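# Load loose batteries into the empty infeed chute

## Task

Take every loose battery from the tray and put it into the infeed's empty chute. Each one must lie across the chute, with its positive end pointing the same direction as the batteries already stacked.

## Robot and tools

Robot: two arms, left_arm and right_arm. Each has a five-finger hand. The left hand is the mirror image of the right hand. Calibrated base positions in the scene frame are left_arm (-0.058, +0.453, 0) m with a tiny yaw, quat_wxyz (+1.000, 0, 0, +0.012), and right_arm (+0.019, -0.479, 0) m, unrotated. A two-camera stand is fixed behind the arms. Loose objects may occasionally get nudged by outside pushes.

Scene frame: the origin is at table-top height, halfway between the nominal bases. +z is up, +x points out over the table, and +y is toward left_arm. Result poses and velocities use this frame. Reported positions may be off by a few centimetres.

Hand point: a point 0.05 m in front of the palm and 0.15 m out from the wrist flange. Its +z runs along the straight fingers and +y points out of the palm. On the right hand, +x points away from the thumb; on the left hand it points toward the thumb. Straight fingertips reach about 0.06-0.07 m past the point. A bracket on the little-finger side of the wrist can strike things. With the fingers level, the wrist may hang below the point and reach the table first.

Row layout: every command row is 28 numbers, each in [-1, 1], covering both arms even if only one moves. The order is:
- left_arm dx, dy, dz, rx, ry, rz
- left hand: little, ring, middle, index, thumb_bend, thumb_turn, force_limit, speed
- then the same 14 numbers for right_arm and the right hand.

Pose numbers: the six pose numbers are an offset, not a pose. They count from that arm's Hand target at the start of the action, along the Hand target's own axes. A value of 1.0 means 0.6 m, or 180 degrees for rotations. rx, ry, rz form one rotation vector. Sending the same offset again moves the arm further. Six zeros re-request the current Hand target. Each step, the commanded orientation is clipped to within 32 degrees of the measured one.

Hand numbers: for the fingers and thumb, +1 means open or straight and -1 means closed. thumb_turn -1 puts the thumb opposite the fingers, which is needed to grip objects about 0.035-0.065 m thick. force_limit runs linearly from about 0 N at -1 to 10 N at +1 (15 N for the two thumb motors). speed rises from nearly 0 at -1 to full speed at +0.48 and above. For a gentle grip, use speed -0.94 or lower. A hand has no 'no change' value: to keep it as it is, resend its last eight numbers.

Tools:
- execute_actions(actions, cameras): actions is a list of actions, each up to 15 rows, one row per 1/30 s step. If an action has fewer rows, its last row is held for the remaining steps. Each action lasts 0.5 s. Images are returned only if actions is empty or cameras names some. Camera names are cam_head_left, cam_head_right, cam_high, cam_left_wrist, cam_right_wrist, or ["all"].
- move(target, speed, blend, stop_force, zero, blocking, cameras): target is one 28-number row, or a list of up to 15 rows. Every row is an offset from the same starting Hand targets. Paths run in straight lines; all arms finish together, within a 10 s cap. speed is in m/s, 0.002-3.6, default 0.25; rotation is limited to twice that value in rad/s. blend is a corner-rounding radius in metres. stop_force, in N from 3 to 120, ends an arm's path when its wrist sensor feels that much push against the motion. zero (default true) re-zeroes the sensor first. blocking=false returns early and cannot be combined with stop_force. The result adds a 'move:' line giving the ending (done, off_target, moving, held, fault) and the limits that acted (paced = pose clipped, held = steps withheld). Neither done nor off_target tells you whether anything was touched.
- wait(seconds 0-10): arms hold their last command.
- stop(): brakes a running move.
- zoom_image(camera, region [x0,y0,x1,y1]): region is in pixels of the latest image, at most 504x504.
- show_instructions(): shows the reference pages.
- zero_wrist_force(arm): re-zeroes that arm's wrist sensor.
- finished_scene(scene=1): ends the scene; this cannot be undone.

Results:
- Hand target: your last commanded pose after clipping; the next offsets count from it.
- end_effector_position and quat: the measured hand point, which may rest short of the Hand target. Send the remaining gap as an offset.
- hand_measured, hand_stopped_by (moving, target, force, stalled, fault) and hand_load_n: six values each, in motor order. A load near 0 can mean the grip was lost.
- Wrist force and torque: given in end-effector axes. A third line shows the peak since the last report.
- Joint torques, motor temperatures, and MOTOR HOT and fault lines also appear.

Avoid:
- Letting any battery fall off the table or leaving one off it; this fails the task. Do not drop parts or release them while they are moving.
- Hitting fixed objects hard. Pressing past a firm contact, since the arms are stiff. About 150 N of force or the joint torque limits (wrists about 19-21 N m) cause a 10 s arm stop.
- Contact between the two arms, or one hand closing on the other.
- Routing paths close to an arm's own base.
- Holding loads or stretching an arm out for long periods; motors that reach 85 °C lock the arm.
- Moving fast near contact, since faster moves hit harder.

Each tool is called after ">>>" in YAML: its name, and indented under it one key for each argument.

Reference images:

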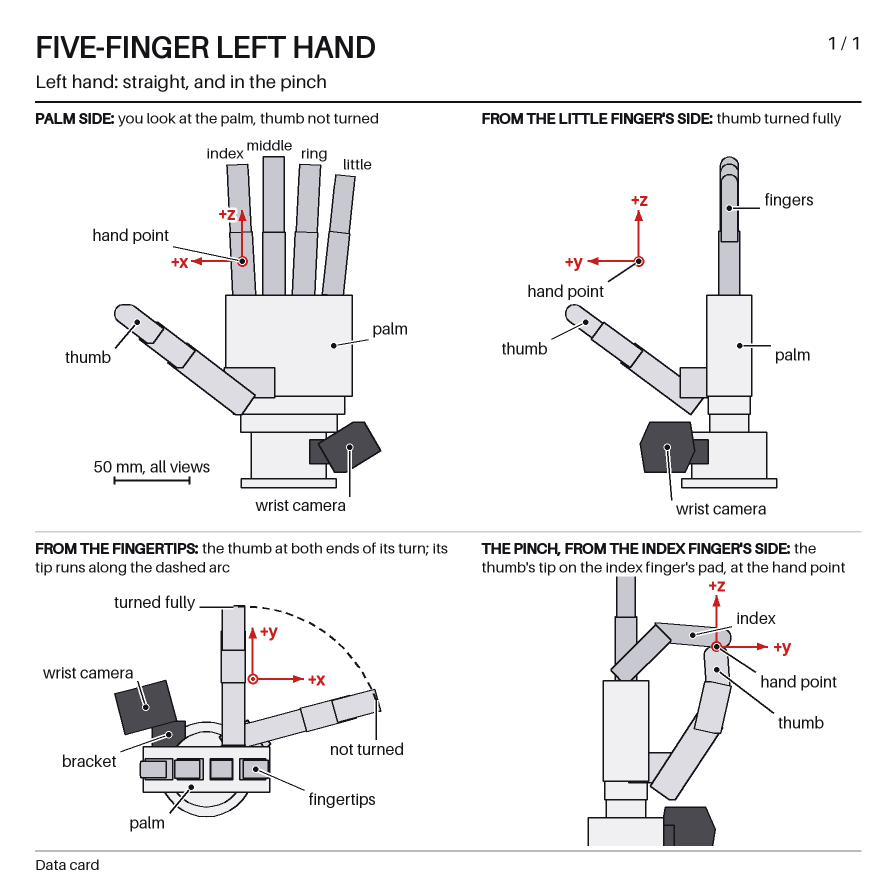

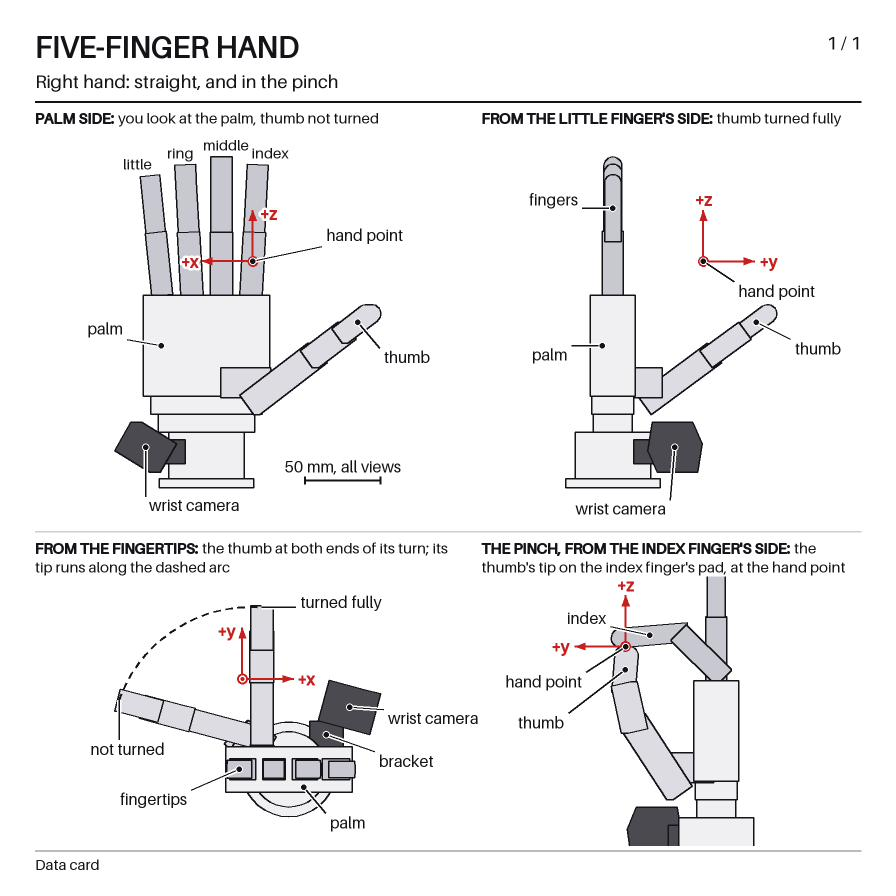

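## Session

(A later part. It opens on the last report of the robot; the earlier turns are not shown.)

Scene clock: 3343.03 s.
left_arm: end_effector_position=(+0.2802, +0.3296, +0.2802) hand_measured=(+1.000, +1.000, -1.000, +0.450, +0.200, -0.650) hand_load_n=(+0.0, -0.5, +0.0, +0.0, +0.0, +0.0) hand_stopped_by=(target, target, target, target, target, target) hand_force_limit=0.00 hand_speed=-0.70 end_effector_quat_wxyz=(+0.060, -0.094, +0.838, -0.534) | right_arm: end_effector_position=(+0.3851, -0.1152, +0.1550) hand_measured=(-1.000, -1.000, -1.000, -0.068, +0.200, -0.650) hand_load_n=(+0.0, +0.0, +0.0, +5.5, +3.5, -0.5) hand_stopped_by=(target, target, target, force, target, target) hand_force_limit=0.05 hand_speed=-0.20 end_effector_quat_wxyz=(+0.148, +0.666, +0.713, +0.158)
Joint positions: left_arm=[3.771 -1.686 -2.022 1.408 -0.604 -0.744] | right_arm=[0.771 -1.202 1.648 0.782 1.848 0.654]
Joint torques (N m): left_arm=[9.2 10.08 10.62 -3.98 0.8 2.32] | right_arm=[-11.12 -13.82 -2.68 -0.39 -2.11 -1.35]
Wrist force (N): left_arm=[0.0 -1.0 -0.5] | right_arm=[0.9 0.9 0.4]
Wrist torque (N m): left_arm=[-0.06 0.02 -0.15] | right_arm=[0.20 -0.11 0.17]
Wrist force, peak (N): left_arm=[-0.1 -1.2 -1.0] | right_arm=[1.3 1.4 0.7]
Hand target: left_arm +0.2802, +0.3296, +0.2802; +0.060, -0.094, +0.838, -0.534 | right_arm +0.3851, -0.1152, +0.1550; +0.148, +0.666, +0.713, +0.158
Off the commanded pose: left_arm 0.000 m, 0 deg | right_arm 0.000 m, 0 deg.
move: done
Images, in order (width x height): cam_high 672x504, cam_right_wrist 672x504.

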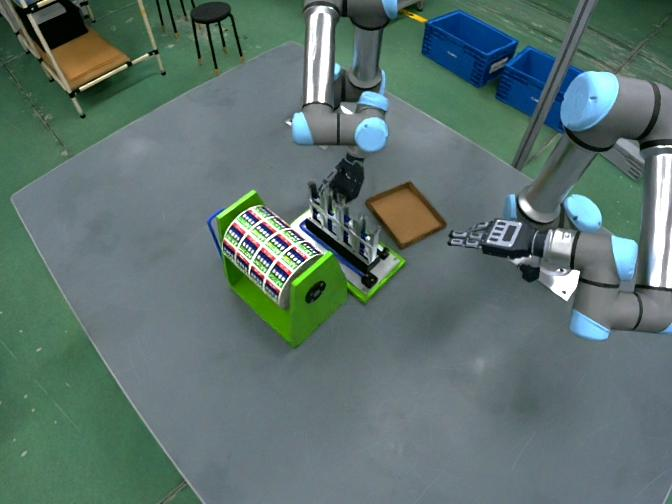

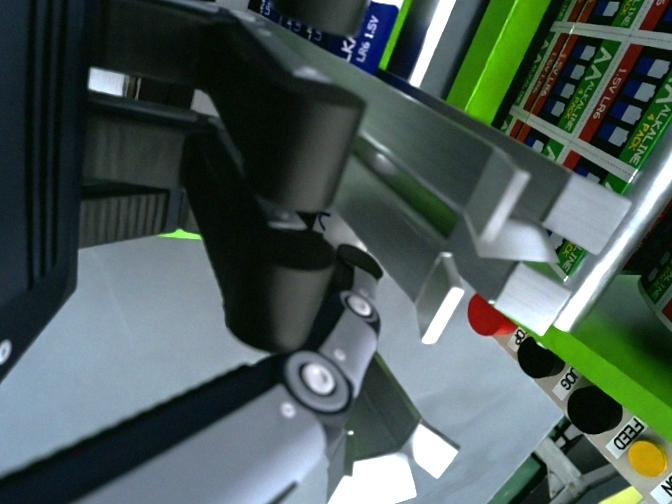

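>>> move:
  target: [0,0,0,0,0,0,1,1,-1,0.45,0.2,-0.65,0.0,-0.7,0,-0.0137,0.0293,0,0,0,-1,-1,-1,-0.45,0.2,-0.65,0.05,-0.2]
  speed: 0.015
  stop_force: 3.5
  cameras: ["cam_high","cam_right_wrist"]

>>> zoom_image:
  camera: "cam_high"
  region: [300, 175, 340, 215]

Scene clock: 3349.37 s.
left_arm: end_effector_position=(+0.2802, +0.3296, +0.2802) hand_measured=(+1.000, +1.000, -1.000, +0.450, +0.200, -0.650) hand_load_n=(+0.0, +0.0, +0.0, +0.0, +0.0, +0.0) hand_stopped_by=(target, target, target, target, target, target) hand_force_limit=0.00 hand_speed=-0.70 end_effector_quat_wxyz=(+0.060, -0.094, +0.838, -0.534) | right_arm: end_effector_position=(+0.3851, -0.1152, +0.1356) hand_measured=(-1.000, -1.000, -1.000, -0.068, +0.200, -0.650) hand_load_n=(+0.0, +0.0, +0.0, +5.5, +3.0, -0.5) hand_stopped_by=(target, target, target, force, target, target) hand_force_limit=0.05 hand_speed=-0.20 end_effector_quat_wxyz=(+0.148, +0.666, +0.713, +0.158)
Joint positions: left_arm=[3.771 -1.686 -2.022 1.408 -0.604 -0.744] | right_arm=[0.771 -1.181 1.673 0.736 1.848 0.654]
Joint torques (N m): left_arm=[7.59 11.24 10.42 -3.74 0.71 2.24] | right_arm=[-11.31 -13.65 -2.79 -0.46 -1.88 0.41]
Wrist force (N): left_arm=[0.0 -1.0 -0.5] | right_arm=[1.0 0.9 0.9]
Wrist torque (N m): left_arm=[-0.07 0.03 -0.15] | right_arm=[0.16 -0.14 0.18]
Wrist force, peak (N): left_arm=[-0.3 -1.4 -0.9] | right_arm=[1.3 1.0 1.0]
Hand target: left_arm +0.2802, +0.3296, +0.2802; +0.060, -0.094, +0.838, -0.534 | right_arm +0.3851, -0.1152, +0.1356; +0.148, +0.666, +0.713, +0.158
Off the commanded pose: left_arm 0.000 m, 0 deg | right_arm 0.000 m, 0 deg.
move: done
Images, in order (width x height): cam_high 672x504, cam_right_wrist 672x504.

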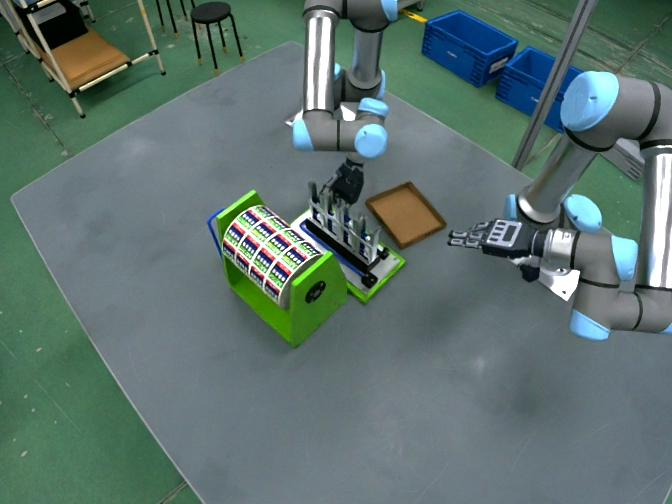

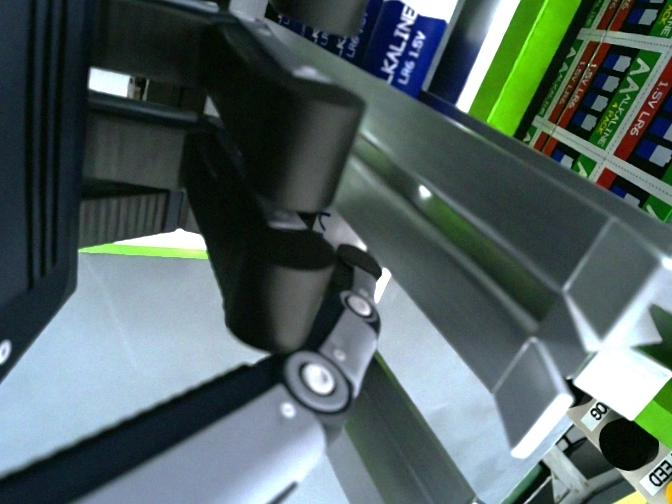

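Scaled by 12.600 from the camera's 672x504 image, which has a finer 960x720 frame.

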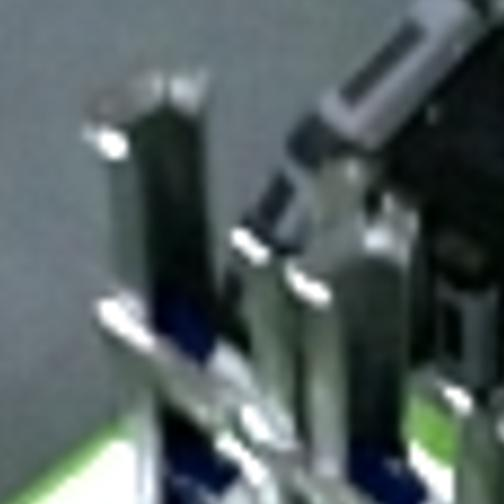

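>>> execute_actions:
  actions:
    - [[0,0,0,0,0,0,1,1,-1,0.45,0.2,-0.65,0.0,-0.7,0,0,0,0,0,0,-1,-1,-1,0.05,0.2,-0.65,-0.2,-0.88]]

>>> wait:
  seconds: 1
  cameras: ["cam_high","cam_right_wrist"]

>>> zoom_image:
  camera: "cam_high"
  region: [300, 175, 340, 215]

Scene clock: 3358.10 s.
left_arm: end_effector_position=(+0.2802, +0.3296, +0.2802) hand_measured=(+1.000, +1.000, -1.000, +0.450, +0.200, -0.650) hand_load_n=(+0.0, +0.0, +0.0, +0.0, +0.0, +0.0) hand_stopped_by=(target, target, target, target, target, target) hand_force_limit=0.00 hand_speed=-0.70 end_effector_quat_wxyz=(+0.060, -0.094, +0.838, -0.534) | right_arm: end_effector_position=(+0.3851, -0.1152, +0.1356) hand_measured=(-1.000, -1.000, -1.000, +0.050, +0.200, -0.650) hand_load_n=(+0.0, +0.0, +0.0, +0.5, -0.5, +0.0) hand_stopped_by=(target, target, target, target, target, target) hand_force_limit=-0.20 hand_speed=-0.88 end_effector_quat_wxyz=(+0.148, +0.666, +0.713, +0.158)
Joint positions: left_arm=[3.771 -1.686 -2.022 1.408 -0.604 -0.744] | right_arm=[0.771 -1.181 1.673 0.736 1.848 0.654]
Joint torques (N m): left_arm=[8.47 10.5 10.22 -3.93 1.01 2.07] | right_arm=[-12.61 -14.59 -2.88 -0.43 -1.56 0.07]
Wrist force (N): left_arm=[-0.1 -0.8 -0.5] | right_arm=[0.8 0.7 0.8]
Wrist torque (N m): left_arm=[-0.04 0.03 -0.17] | right_arm=[0.13 -0.09 0.16]
Wrist force, peak (N): left_arm=[-0.5 -1.4 -0.6] | right_arm=[1.1 0.8 1.2]
Hand target: left_arm +0.2802, +0.3296, +0.2802; +0.060, -0.094, +0.838, -0.534 | right_arm +0.3851, -0.1152, +0.1356; +0.148, +0.666, +0.713, +0.158
Off the commanded pose: left_arm 0.000 m, 0 deg | right_arm 0.000 m, 0 deg.

Scene clock: 3359.10 s.
left_arm: end_effector_position=(+0.2802, +0.3296, +0.2802) hand_measured=(+1.000, +1.000, -1.000, +0.450, +0.200, -0.650) hand_load_n=(+0.0, +0.0, +0.0, +0.0, +0.0, +0.0) hand_stopped_by=(target, target, target, target, target, target) hand_force_limit=0.00 hand_speed=-0.70 end_effector_quat_wxyz=(+0.060, -0.094, +0.838, -0.534) | right_arm: end_effector_position=(+0.3851, -0.1152, +0.1356) hand_measured=(-1.000, -1.000, -1.000, +0.050, +0.200, -0.650) hand_load_n=(+0.0, +0.0, +0.0, +0.5, +0.0, +0.0) hand_stopped_by=(target, target, target, target, target, target) hand_force_limit=-0.20 hand_speed=-0.88 end_effector_quat_wxyz=(+0.148, +0.666, +0.713, +0.158)
Joint positions: left_arm=[3.771 -1.686 -2.022 1.408 -0.604 -0.744] | right_arm=[0.771 -1.181 1.673 0.736 1.848 0.654]
Joint torques (N m): left_arm=[7.66 8.76 9.86 -3.99 1.16 2.17] | right_arm=[-11.46 -13.53 -3.88 -0.3 -1.52 -0.16]
Wrist force (N): left_arm=[-0.3 -1.1 -0.8] | right_arm=[0.9 0.7 0.6]
Wrist torque (N m): left_arm=[-0.06 0.04 -0.16] | right_arm=[0.14 -0.11 0.16]
Wrist force, peak (N): left_arm=[-0.3 -1.4 -0.6] | right_arm=[1.1 0.9 0.9]
Hand target: left_arm +0.2802, +0.3296, +0.2802; +0.060, -0.094, +0.838, -0.534 | right_arm +0.3851, -0.1152, +0.1356; +0.148, +0.666, +0.713, +0.158
Off the commanded pose: left_arm 0.000 m, 0 deg | right_arm 0.000 m, 0 deg.
wait: 1.00 s; at rest by 0.17 s
Images, in order (width x height): cam_high 672x504, cam_right_wrist 672x504.

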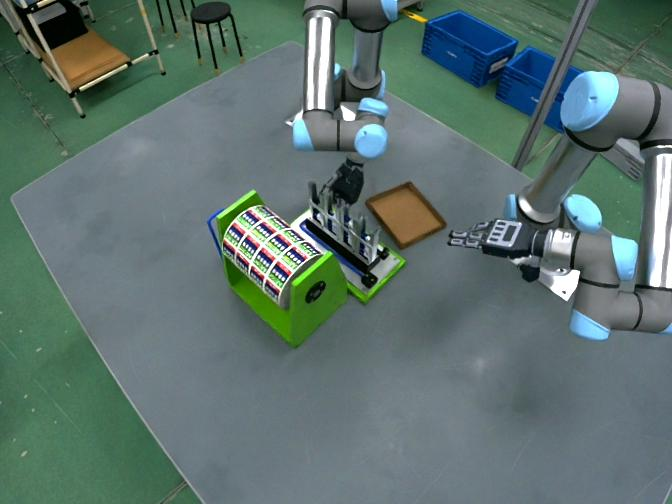

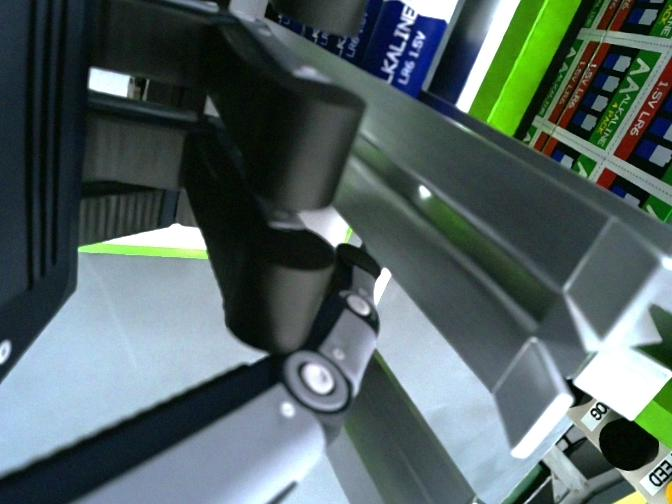

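Scaled by 12.600 from the camera's 672x504 image, which has a finer 960x720 frame.

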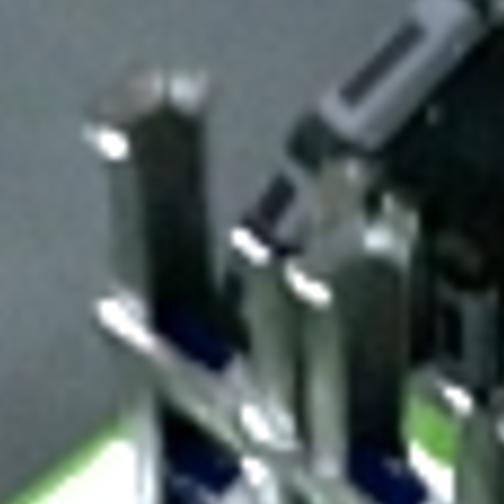

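>>> zoom_image:
  camera: "cam_high"
  region: [308, 195, 328, 215]

>>> zoom_image:
  camera: "cam_right_wrist"
  region: [260, 100, 460, 300]

Scaled by 25.200 from the camera's 672x504 image, which has a finer 960x720 frame.

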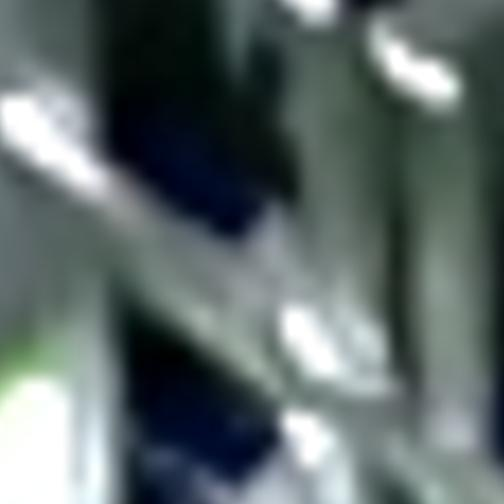

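Scaled by 2.520 from the camera's 672x504 image, which has a finer 960x720 frame.

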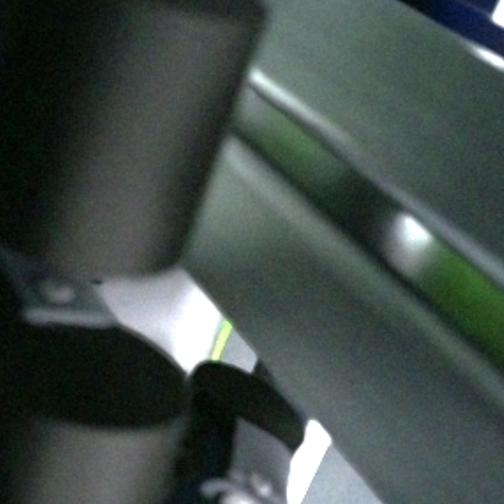

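>>> execute_actions:
  actions:
    - [[0,0,0,0,0,0,1,1,-1,0.45,0.2,-0.65,0.0,-0.7,0,0,0,0,0,0,-1,-1,-1,0.20,0.2,-0.65,-0.2,-0.88]]

>>> wait:
  seconds: 1
  cameras: ["cam_high","cam_right_wrist"]

>>> zoom_image:
  camera: "cam_high"
  region: [308, 195, 328, 215]

Scene clock: 3365.83 s.
left_arm: end_effector_position=(+0.2802, +0.3296, +0.2802) hand_measured=(+1.000, +1.000, -1.000, +0.450, +0.200, -0.650) hand_load_n=(+0.0, -0.5, +0.0, +0.0, +0.0, +0.0) hand_stopped_by=(target, target, target, target, target, target) hand_force_limit=0.00 hand_speed=-0.70 end_effector_quat_wxyz=(+0.060, -0.094, +0.838, -0.534) | right_arm: end_effector_position=(+0.3851, -0.1152, +0.1356) hand_measured=(-1.000, -1.000, -1.000, +0.200, +0.200, -0.650) hand_load_n=(+0.0, +0.0, +0.0, +0.0, +0.0, +0.0) hand_stopped_by=(target, target, target, target, target, target) hand_force_limit=-0.20 hand_speed=-0.88 end_effector_quat_wxyz=(+0.148, +0.666, +0.713, +0.158)
Joint positions: left_arm=[3.771 -1.686 -2.022 1.408 -0.604 -0.744] | right_arm=[0.771 -1.181 1.673 0.736 1.848 0.654]
Joint torques (N m): left_arm=[8.07 10.87 9.16 -4.12 1.2 2.14] | right_arm=[-11.78 -14.94 -3.26 -0.22 -1.33 -0.47]
Wrist force (N): left_arm=[-0.5 -1.1 -0.5] | right_arm=[1.1 0.5 0.6]
Wrist torque (N m): left_arm=[-0.07 0.08 -0.17] | right_arm=[0.12 -0.14 0.17]
Wrist force, peak (N): left_arm=[-0.2 -1.4 -0.8] | right_arm=[1.3 0.9 0.7]
Hand target: left_arm +0.2802, +0.3296, +0.2802; +0.060, -0.094, +0.838, -0.534 | right_arm +0.3851, -0.1152, +0.1356; +0.148, +0.666, +0.713, +0.158
Off the commanded pose: left_arm 0.000 m, 0 deg | right_arm 0.000 m, 0 deg.

Scene clock: 3366.83 s.
left_arm: end_effector_position=(+0.2802, +0.3296, +0.2802) hand_measured=(+1.000, +1.000, -1.000, +0.450, +0.200, -0.650) hand_load_n=(+0.0, +0.0, +0.0, +0.0, +0.0, +0.0) hand_stopped_by=(target, target, target, target, target, target) hand_force_limit=0.00 hand_speed=-0.70 end_effector_quat_wxyz=(+0.060, -0.094, +0.838, -0.534) | right_arm: end_effector_position=(+0.3851, -0.1152, +0.1356) hand_measured=(-1.000, -1.000, -1.000, +0.200, +0.200, -0.650) hand_load_n=(+0.0, +0.0, +0.0, +0.5, +0.0, +0.0) hand_stopped_by=(target, target, target, target, target, target) hand_force_limit=-0.20 hand_speed=-0.88 end_effector_quat_wxyz=(+0.148, +0.666, +0.713, +0.158)
Joint positions: left_arm=[3.771 -1.686 -2.022 1.408 -0.604 -0.744] | right_arm=[0.771 -1.181 1.673 0.736 1.848 0.654]
Joint torques (N m): left_arm=[7.66 11.66 10.6 -3.87 1.15 1.98] | right_arm=[-11.53 -14.56 -3.52 -0.2 -1.01 -0.68]
Wrist force (N): left_arm=[0.1 -0.9 -0.6] | right_arm=[1.0 0.6 1.0]
Wrist torque (N m): left_arm=[-0.04 0.01 -0.15] | right_arm=[0.09 -0.14 0.17]
Wrist force, peak (N): left_arm=[-0.2 -1.5 -0.6] | right_arm=[1.4 0.6 0.9]
Hand target: left_arm +0.2802, +0.3296, +0.2802; +0.060, -0.094, +0.838, -0.534 | right_arm +0.3851, -0.1152, +0.1356; +0.148, +0.666, +0.713, +0.158
Off the commanded pose: left_arm 0.000 m, 0 deg | right_arm 0.000 m, 0 deg.
wait: 1.00 s; at rest by 0.17 s
Images, in order (width x height): cam_high 672x504, cam_right_wrist 672x504.

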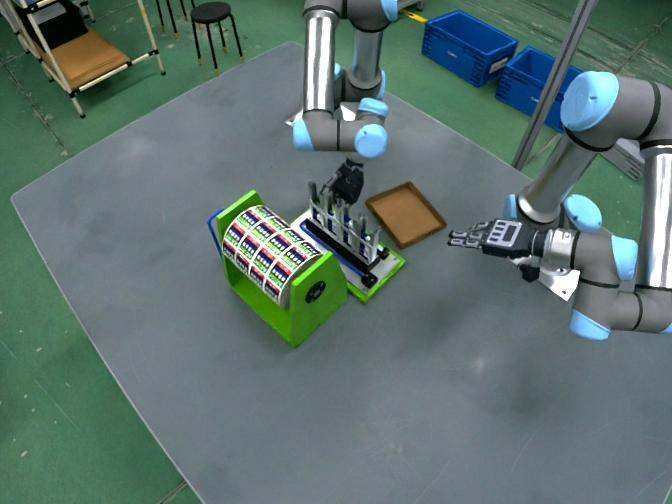

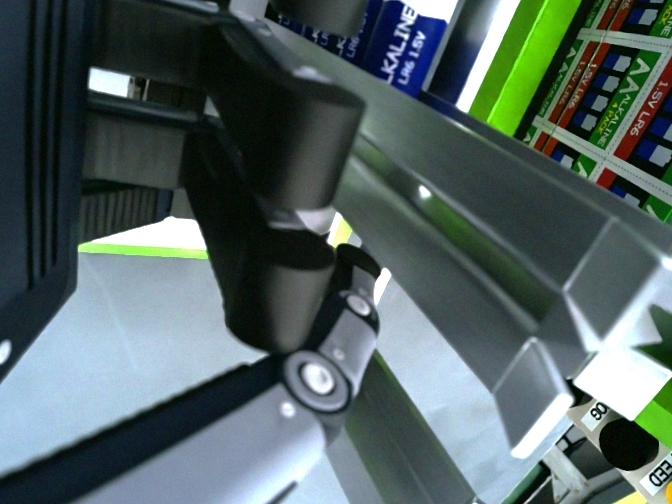

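Scaled by 25.200 from the camera's 672x504 image, which has a finer 960x720 frame.

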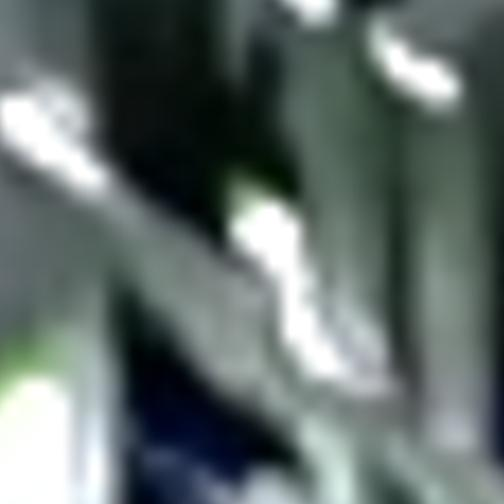

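>>> zoom_image:
  camera: "cam_right_wrist"
  region: [240, 120, 440, 320]

>>> zoom_image:
  camera: "cam_high"
  region: [300, 190, 340, 230]

Scaled by 2.520 from the camera's 672x504 image, which has a finer 960x720 frame.

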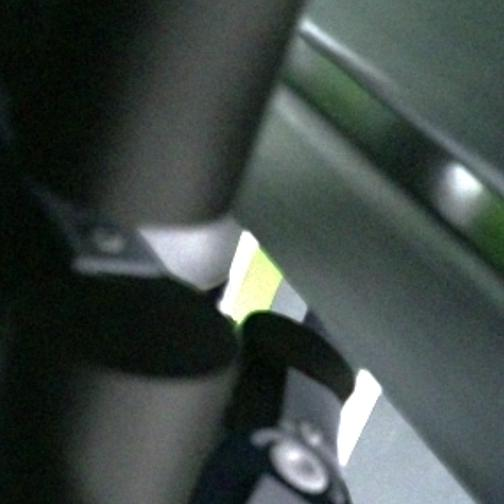

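Scaled by 12.600 from the camera's 672x504 image, which has a finer 960x720 frame.

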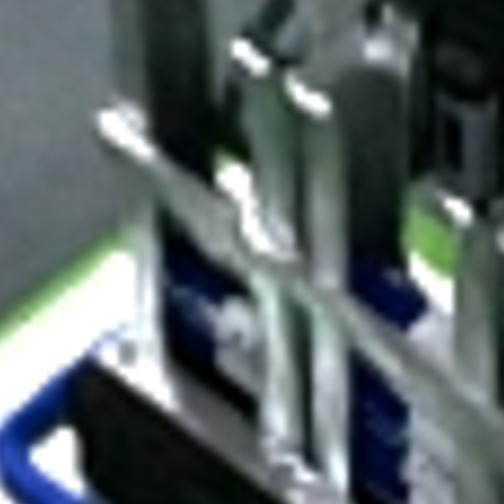

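>>> execute_actions:
  actions:
    - [[0,0,0,0,0,0,1,1,-1,0.45,0.2,-0.65,0.0,-0.7,0,0,0,0,0,0,-1,-1,-1,0.27,0.2,-0.65,-0.2,-0.88]]

>>> wait:
  seconds: 1
  cameras: ["cam_high","cam_right_wrist"]

>>> zoom_image:
  camera: "cam_high"
  region: [308, 200, 332, 224]

>>> zoom_image:
  camera: "cam_right_wrist"
  region: [240, 120, 440, 320]

Scene clock: 3377.07 s.
left_arm: end_effector_position=(+0.2802, +0.3296, +0.2802) hand_measured=(+1.000, +1.000, -1.000, +0.450, +0.200, -0.650) hand_load_n=(+0.0, +0.0, +0.0, +0.0, +0.0, +0.0) hand_stopped_by=(target, target, target, target, target, target) hand_force_limit=0.00 hand_speed=-0.70 end_effector_quat_wxyz=(+0.060, -0.094, +0.838, -0.534) | right_arm: end_effector_position=(+0.3851, -0.1152, +0.1356) hand_measured=(-1.000, -1.000, -1.000, +0.266, +0.200, -0.650) hand_load_n=(+0.0, +0.0, +0.0, -12.5, +0.0, +0.0) hand_stopped_by=(target, target, target, target, target, target) hand_force_limit=-0.20 hand_speed=-0.88 end_effector_quat_wxyz=(+0.148, +0.666, +0.713, +0.158)
Joint positions: left_arm=[3.771 -1.686 -2.022 1.408 -0.604 -0.744] | right_arm=[0.771 -1.181 1.673 0.736 1.848 0.654]
Joint torques (N m): left_arm=[8.41 10.62 9.22 -4 0.82 2.15] | right_arm=[-11.25 -15.5 -4.57 0.03 -0.75 -1.36]
Wrist force (N): left_arm=[0.0 -1.0 -0.7] | right_arm=[3.2 4.4 -8.7]
Wrist torque (N m): left_arm=[-0.05 0.01 -0.14] | right_arm=[0.29 -0.05 0.23]
Wrist force, peak (N): left_arm=[-0.1 -1.4 -0.8] | right_arm=[3.0 4.6 -8.9]
Hand target: left_arm +0.2802, +0.3296, +0.2802; +0.060, -0.094, +0.838, -0.534 | right_arm +0.3851, -0.1152, +0.1356; +0.148, +0.666, +0.713, +0.158
Off the commanded pose: left_arm 0.000 m, 0 deg | right_arm 0.000 m, 0 deg.

Scene clock: 3378.07 s.
left_arm: end_effector_position=(+0.2802, +0.3296, +0.2802) hand_measured=(+1.000, +1.000, -1.000, +0.450, +0.200, -0.650) hand_load_n=(+0.0, +0.0, +0.0, +0.0, +0.0, +0.0) hand_stopped_by=(target, target, target, target, target, target) hand_force_limit=0.00 hand_speed=-0.70 end_effector_quat_wxyz=(+0.060, -0.094, +0.838, -0.534) | right_arm: end_effector_position=(+0.3851, -0.1152, +0.1356) hand_measured=(-1.000, -1.000, -1.000, +0.266, +0.200, -0.650) hand_load_n=(+0.0, +0.0, +0.0, -12.5, +0.0, +0.0) hand_stopped_by=(target, target, target, target, target, target) hand_force_limit=-0.20 hand_speed=-0.88 end_effector_quat_wxyz=(+0.148, +0.666, +0.713, +0.158)
Joint positions: left_arm=[3.771 -1.686 -2.022 1.408 -0.604 -0.744] | right_arm=[0.771 -1.181 1.673 0.736 1.848 0.654]
Joint torques (N m): left_arm=[9.04 11.86 9.61 -4.19 0.93 2.04] | right_arm=[-11.48 -15.6 -5.52 0.69 -0.77 -1.2]
Wrist force (N): left_arm=[-0.1 -0.9 -0.7] | right_arm=[3.4 4.2 -8.3]
Wrist torque (N m): left_arm=[-0.04 0.03 -0.16] | right_arm=[0.26 -0.08 0.23]
Wrist force, peak (N): left_arm=[-0.2 -1.3 -0.7] | right_arm=[3.2 4.4 -8.6]
Hand target: left_arm +0.2802, +0.3296, +0.2802; +0.060, -0.094, +0.838, -0.534 | right_arm +0.3851, -0.1152, +0.1356; +0.148, +0.666, +0.713, +0.158
Off the commanded pose: left_arm 0.000 m, 0 deg | right_arm 0.000 m, 0 deg.
wait: 1.00 s; at rest by 0.17 s
Images, in order (width x height): cam_high 672x504, cam_right_wrist 672x504.

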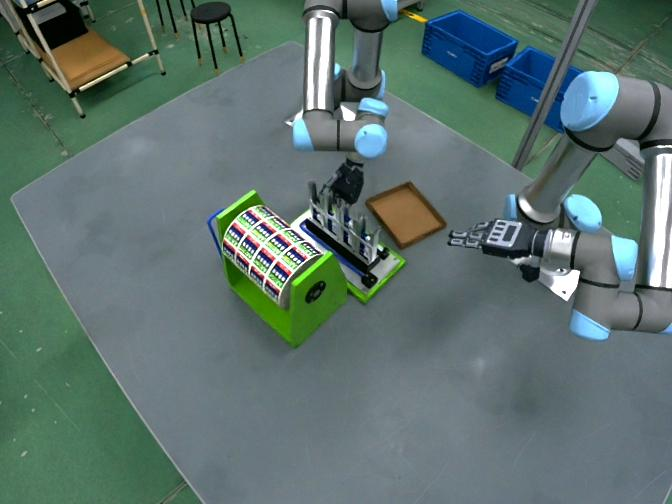

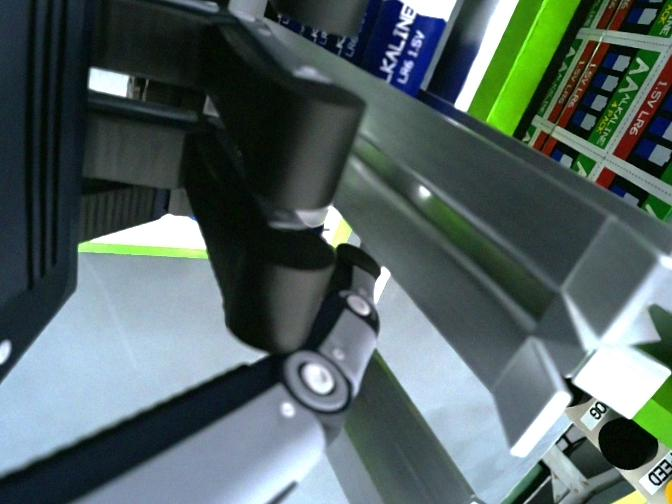

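Scaled by 21.000 from the camera's 672x504 image, which has a finer 960x720 frame.

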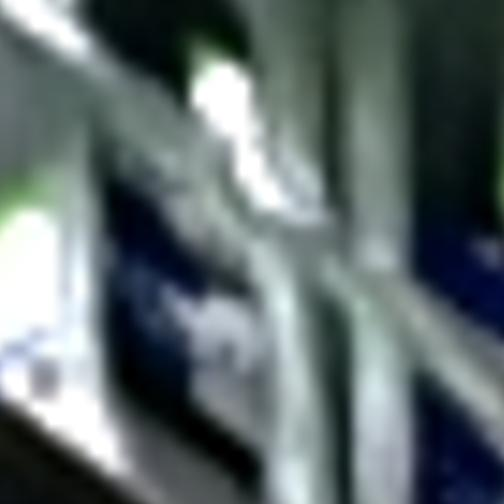

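Scaled by 2.520 from the camera's 672x504 image, which has a finer 960x720 frame.

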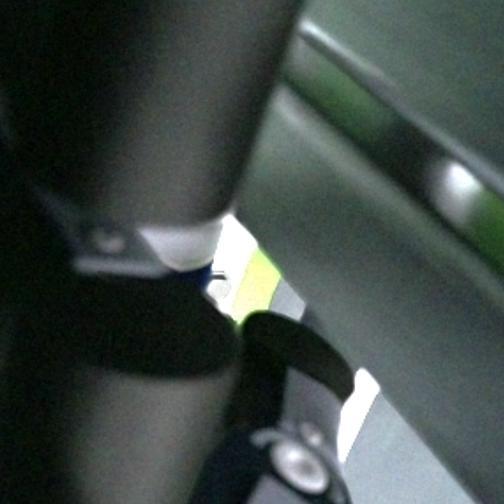

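>>> move:
  target: [0,0,0,0,0,0,1,1,-1,0.45,0.2,-0.65,0.0,-0.7,0,0.0028,-0.0060,0,0,0,-1,-1,-1,0.27,0.2,-0.65,-0.2,-0.88]
  speed: 0.02
  cameras: ["cam_high","cam_right_wrist"]

>>> zoom_image:
  camera: "cam_high"
  region: [308, 200, 332, 224]

>>> zoom_image:
  camera: "cam_right_wrist"
  region: [240, 120, 440, 320]

Scene clock: 3388.30 s.
left_arm: end_effector_position=(+0.2802, +0.3296, +0.2802) hand_measured=(+1.000, +1.000, -1.000, +0.450, +0.200, -0.650) hand_load_n=(-0.5, +0.0, +0.0, +0.0, +0.0, +0.0) hand_stopped_by=(target, target, target, target, target, target) hand_force_limit=0.00 hand_speed=-0.70 end_effector_quat_wxyz=(+0.060, -0.094, +0.838, -0.534) | right_arm: end_effector_position=(+0.3851, -0.1152, +0.1395) hand_measured=(-1.000, -1.000, -1.000, +0.268, +0.200, -0.650) hand_load_n=(+0.0, +0.5, +0.0, +0.5, +0.0, +0.0) hand_stopped_by=(target, target, target, target, target, target) hand_force_limit=-0.20 hand_speed=-0.88 end_effector_quat_wxyz=(+0.148, +0.666, +0.713, +0.158)
Joint positions: left_arm=[3.771 -1.686 -2.022 1.408 -0.604 -0.744] | right_arm=[0.771 -1.185 1.668 0.745 1.848 0.654]
Joint torques (N m): left_arm=[6.94 11.02 9.07 -4 1.11 1.98] | right_arm=[-10.08 -48.37 -24.54 3.62 -0.39 -1.26]
Wrist force (N): left_arm=[0.0 -1.2 -0.7] | right_arm=[0.9 0.6 0.7]
Wrist torque (N m): left_arm=[-0.08 0.01 -0.14] | right_arm=[0.14 -0.13 0.17]
Wrist force, peak (N): left_arm=[0.0 -1.5 -0.7] | right_arm=[3.0 4.6 -8.8]
Hand target: left_arm +0.2802, +0.3296, +0.2802; +0.060, -0.094, +0.838, -0.534 | right_arm +0.3851, -0.1152, +0.1396; +0.148, +0.666, +0.713, +0.158
Off the commanded pose: left_arm 0.000 m, 0 deg | right_arm 0.000 m, 0 deg.
move: done
Images, in order (width x height): cam_high 672x504, cam_right_wrist 672x504.

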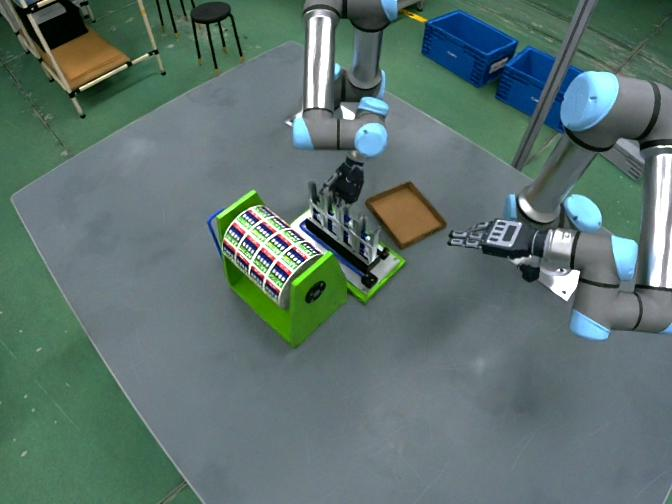

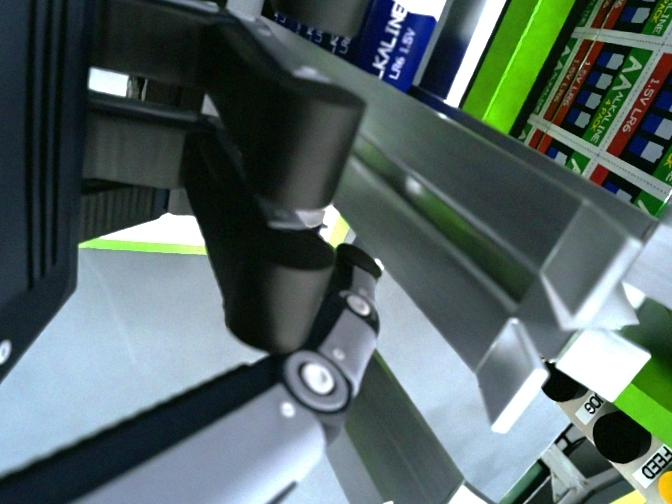

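Scaled by 21.000 from the camera's 672x504 image, which has a finer 960x720 frame.

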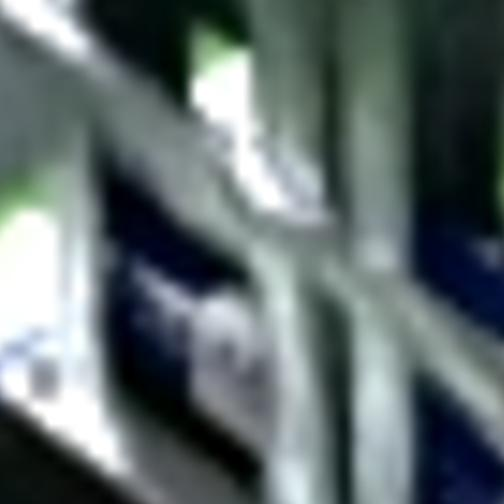

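Scaled by 2.520 from the camera's 672x504 image, which has a finer 960x720 frame.

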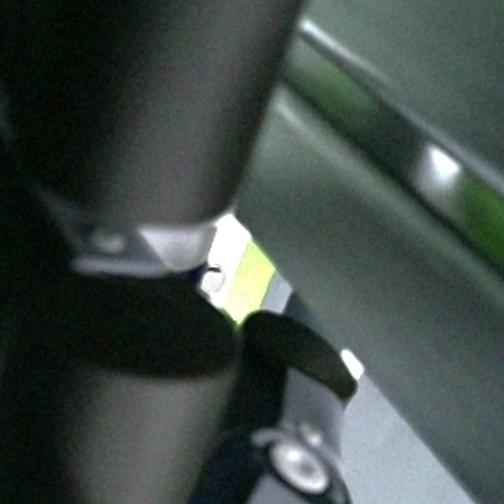

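>>> move:
  target: [0,0,0,0,0,0,1,1,-1,0.45,0.2,-0.65,0.0,-0.7,0,-0.0423,-0.0197,0,0,0,-1,-1,-1,0.27,0.2,-0.65,-0.2,-0.88]
  speed: 0.02
  stop_force: 6
  cameras: ["cam_high","cam_right_wrist"]

>>> zoom_image:
  camera: "cam_high"
  region: [308, 200, 332, 224]

>>> zoom_image:
  camera: "cam_right_wrist"
  region: [200, 80, 500, 380]

Scene clock: 3398.80 s.
left_arm: end_effector_position=(+0.2802, +0.3296, +0.2802) hand_measured=(+1.000, +1.000, -1.000, +0.450, +0.200, -0.650) hand_load_n=(+0.0, +0.0, +0.0, +0.0, +0.0, +0.0) hand_stopped_by=(target, target, target, target, target, target) hand_force_limit=0.00 hand_speed=-0.70 end_effector_quat_wxyz=(+0.060, -0.094, +0.838, -0.534) | right_arm: end_effector_position=(+0.3572, -0.1171, +0.1395) hand_measured=(-1.000, -1.000, -1.000, +0.268, +0.200, -0.650) hand_load_n=(+0.0, +0.0, +0.0, +0.0, +0.0, +0.0) hand_stopped_by=(target, target, target, target, target, target) hand_force_limit=-0.20 hand_speed=-0.88 end_effector_quat_wxyz=(+0.148, +0.666, +0.713, +0.158)
Joint positions: left_arm=[3.771 -1.686 -2.022 1.408 -0.604 -0.744] | right_arm=[0.817 -1.214 1.713 0.742 1.863 0.699]
Joint torques (N m): left_arm=[7.02 9.95 10.09 -4.07 0.84 2.08] | right_arm=[12.73 -47.45 -3.12 -0.17 3.11 1.89]
Wrist force (N): left_arm=[0.0 -1.0 -0.7] | right_arm=[1.0 1.0 0.6]
Wrist torque (N m): left_arm=[-0.04 0.01 -0.15] | right_arm=[0.18 -0.11 0.09]
Wrist force, peak (N): left_arm=[-0.3 -1.4 -0.8] | right_arm=[0.5 1.5 1.1]
Hand target: left_arm +0.2802, +0.3296, +0.2802; +0.060, -0.094, +0.838, -0.534 | right_arm +0.3572, -0.1171, +0.1395; +0.148, +0.666, +0.713, +0.158
Off the commanded pose: left_arm 0.000 m, 0 deg | right_arm 0.000 m, 0 deg.
move: done
Images, in order (width x height): cam_high 672x504, cam_right_wrist 672x504.

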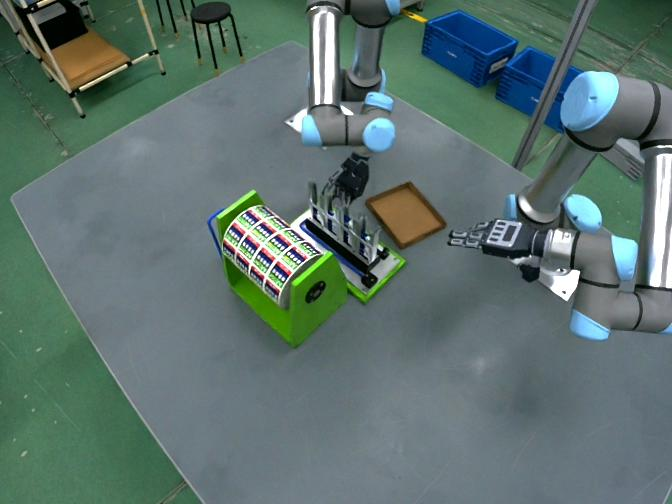

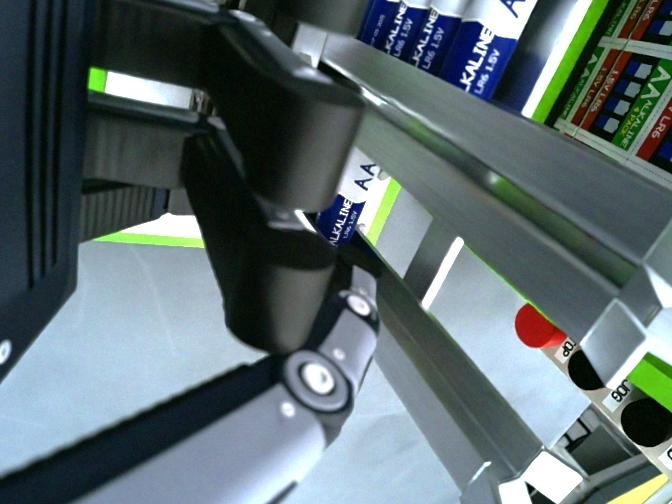

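Scaled by 21.000 from the camera's 672x504 image, which has a finer 960x720 frame.

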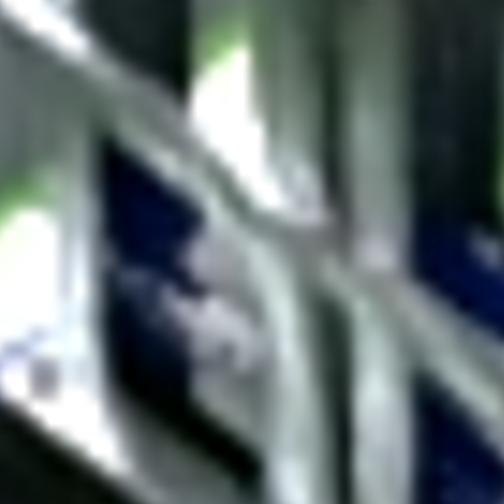

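Scaled by 1.680 from the camera's 672x504 image, which has a finer 960x720 frame.

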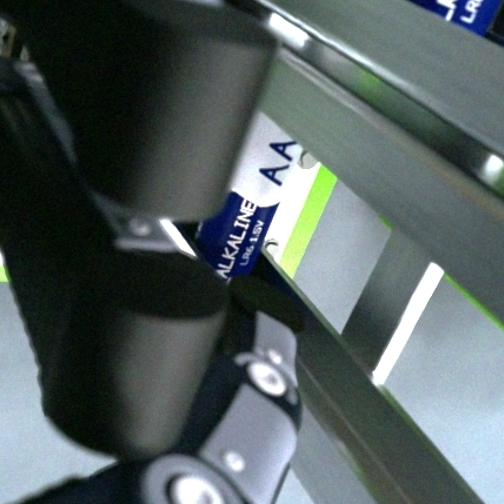

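>>> move:
  target:
    - [0,0,0,0,0,0,1,1,-1,0.45,0.2,-0.65,0.0,-0.7,0,-0.0378,-0.0176,0,0,0,-1,-1,-1,0.27,0.2,-0.65,-0.2,-0.88]
    - [0,0,0,0,0,0,1,1,-1,0.45,0.2,-0.65,0.0,-0.7,0,0.0467,-0.1989,0,0,0,-1,-1,-1,0.27,0.2,-0.65,-0.2,-0.88]
  speed: [0.05,0.15]
  cameras: ["all"]

>>> zoom_image:
  camera: "cam_right_wrist"
  region: [150, 0, 450, 300]

>>> zoom_image:
  camera: "cam_head_right"
  region: [290, 300, 400, 390]

>>> zoom_image:
  camera: "cam_high"
  region: [300, 190, 350, 240]

Scene clock: 3408.73 s.
left_arm: end_effector_position=(+0.2802, +0.3296, +0.2802) hand_measured=(+1.000, +1.000, -1.000, +0.450, +0.200, -0.650) hand_load_n=(+0.0, +0.0, +0.5, +0.0, +0.0, +0.0) hand_stopped_by=(target, target, target, target, target, target) hand_force_limit=0.00 hand_speed=-0.70 end_effector_quat_wxyz=(+0.060, -0.094, +0.838, -0.534) | right_arm: end_effector_position=(+0.3321, -0.1188, +0.2595) hand_measured=(-1.000, -1.000, -1.000, +0.268, +0.200, -0.650) hand_load_n=(+0.5, +0.0, +0.0, +0.0, +0.0, +0.0) hand_stopped_by=(target, target, target, target, target, target) hand_force_limit=-0.20 hand_speed=-0.88 end_effector_quat_wxyz=(+0.148, +0.666, +0.713, +0.158)
Joint positions: left_arm=[3.771 -1.686 -2.022 1.408 -0.604 -0.744] | right_arm=[0.862 -1.338 1.555 1.037 1.877 0.744]
Joint torques (N m): left_arm=[8.63 10.35 10.52 -4.08 1.25 1.98] | right_arm=[11.53 -43.78 -24.65 3.67 -0.73 1.8]
Wrist force (N): left_arm=[-0.4 -0.9 -0.8] | right_arm=[0.8 0.9 0.6]
Wrist torque (N m): left_arm=[-0.04 0.07 -0.17] | right_arm=[0.17 -0.08 0.10]
Wrist force, peak (N): left_arm=[-0.2 -1.4 -0.8] | right_arm=[1.5 1.1 1.0]
Hand target: left_arm +0.2802, +0.3296, +0.2802; +0.060, -0.094, +0.838, -0.534 | right_arm +0.3321, -0.1187, +0.2595; +0.148, +0.666, +0.713, +0.158
Off the commanded pose: left_arm 0.000 m, 0 deg | right_arm 0.000 m, 0 deg.
move: done

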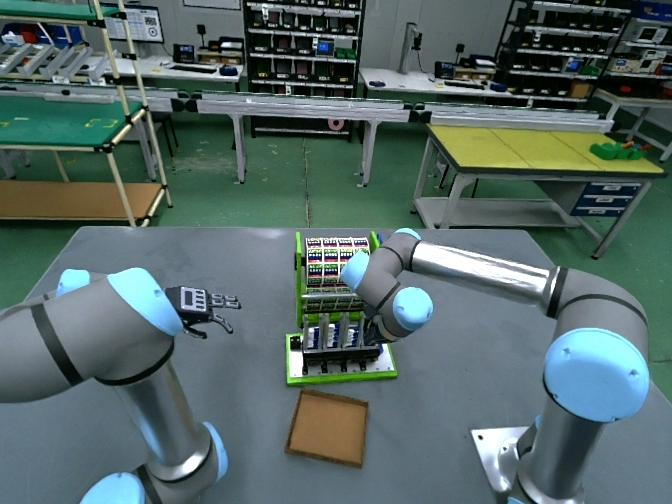

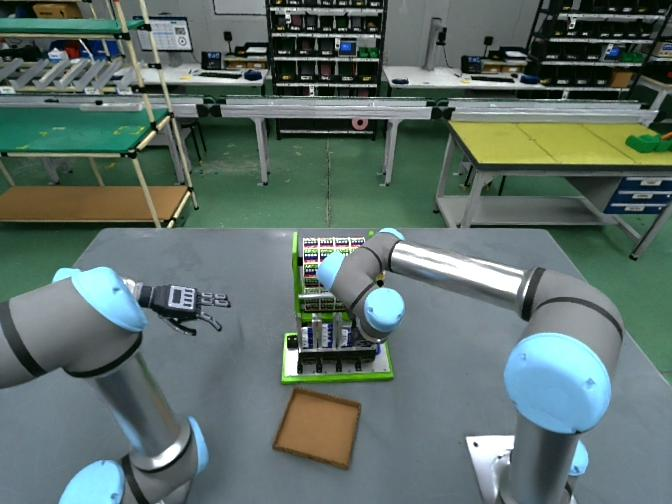

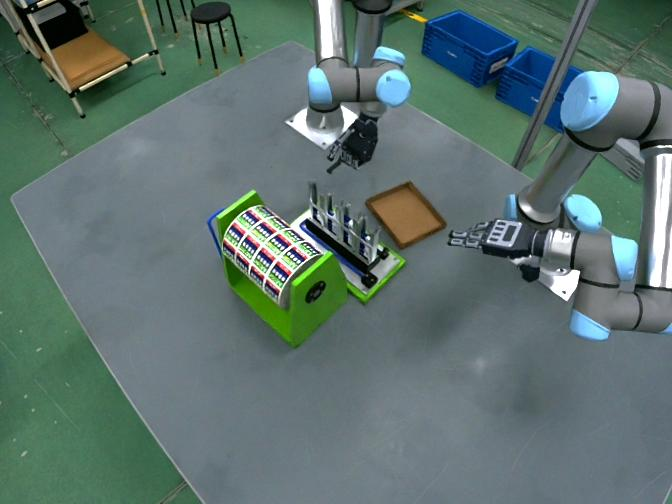

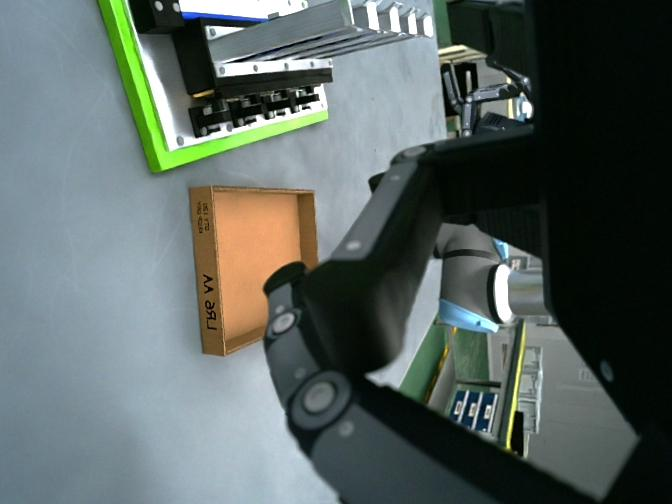

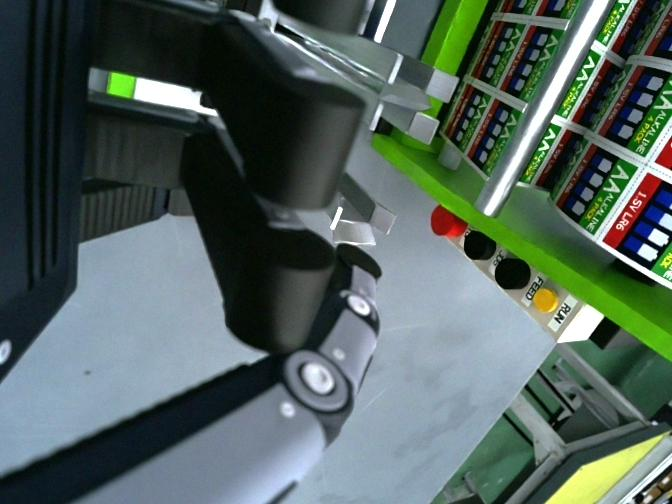

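Scaled by 1.680 from the camera's 672x504 image, which has a finer 960x720 frame.

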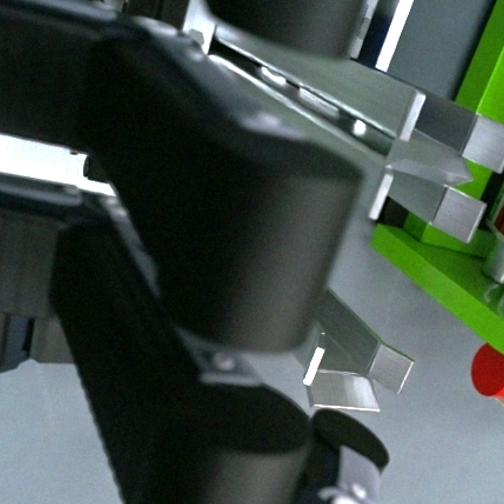

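Scaled by 4.582 from the camera's 672x504 image, which has a finer 960x720 frame.

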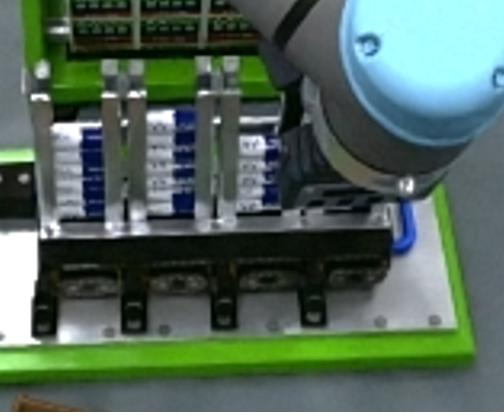

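Scaled by 10.080 from the camera's 672x504 image, which has a finer 960x720 frame.

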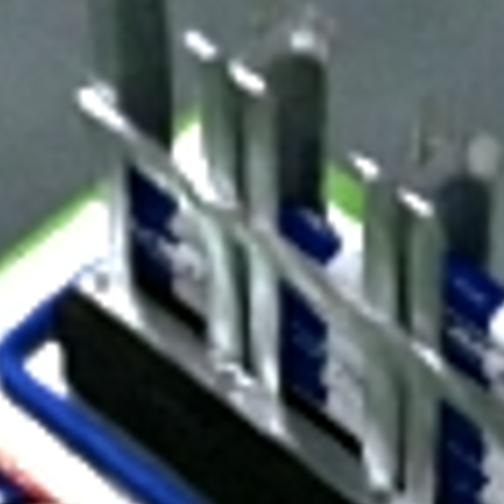

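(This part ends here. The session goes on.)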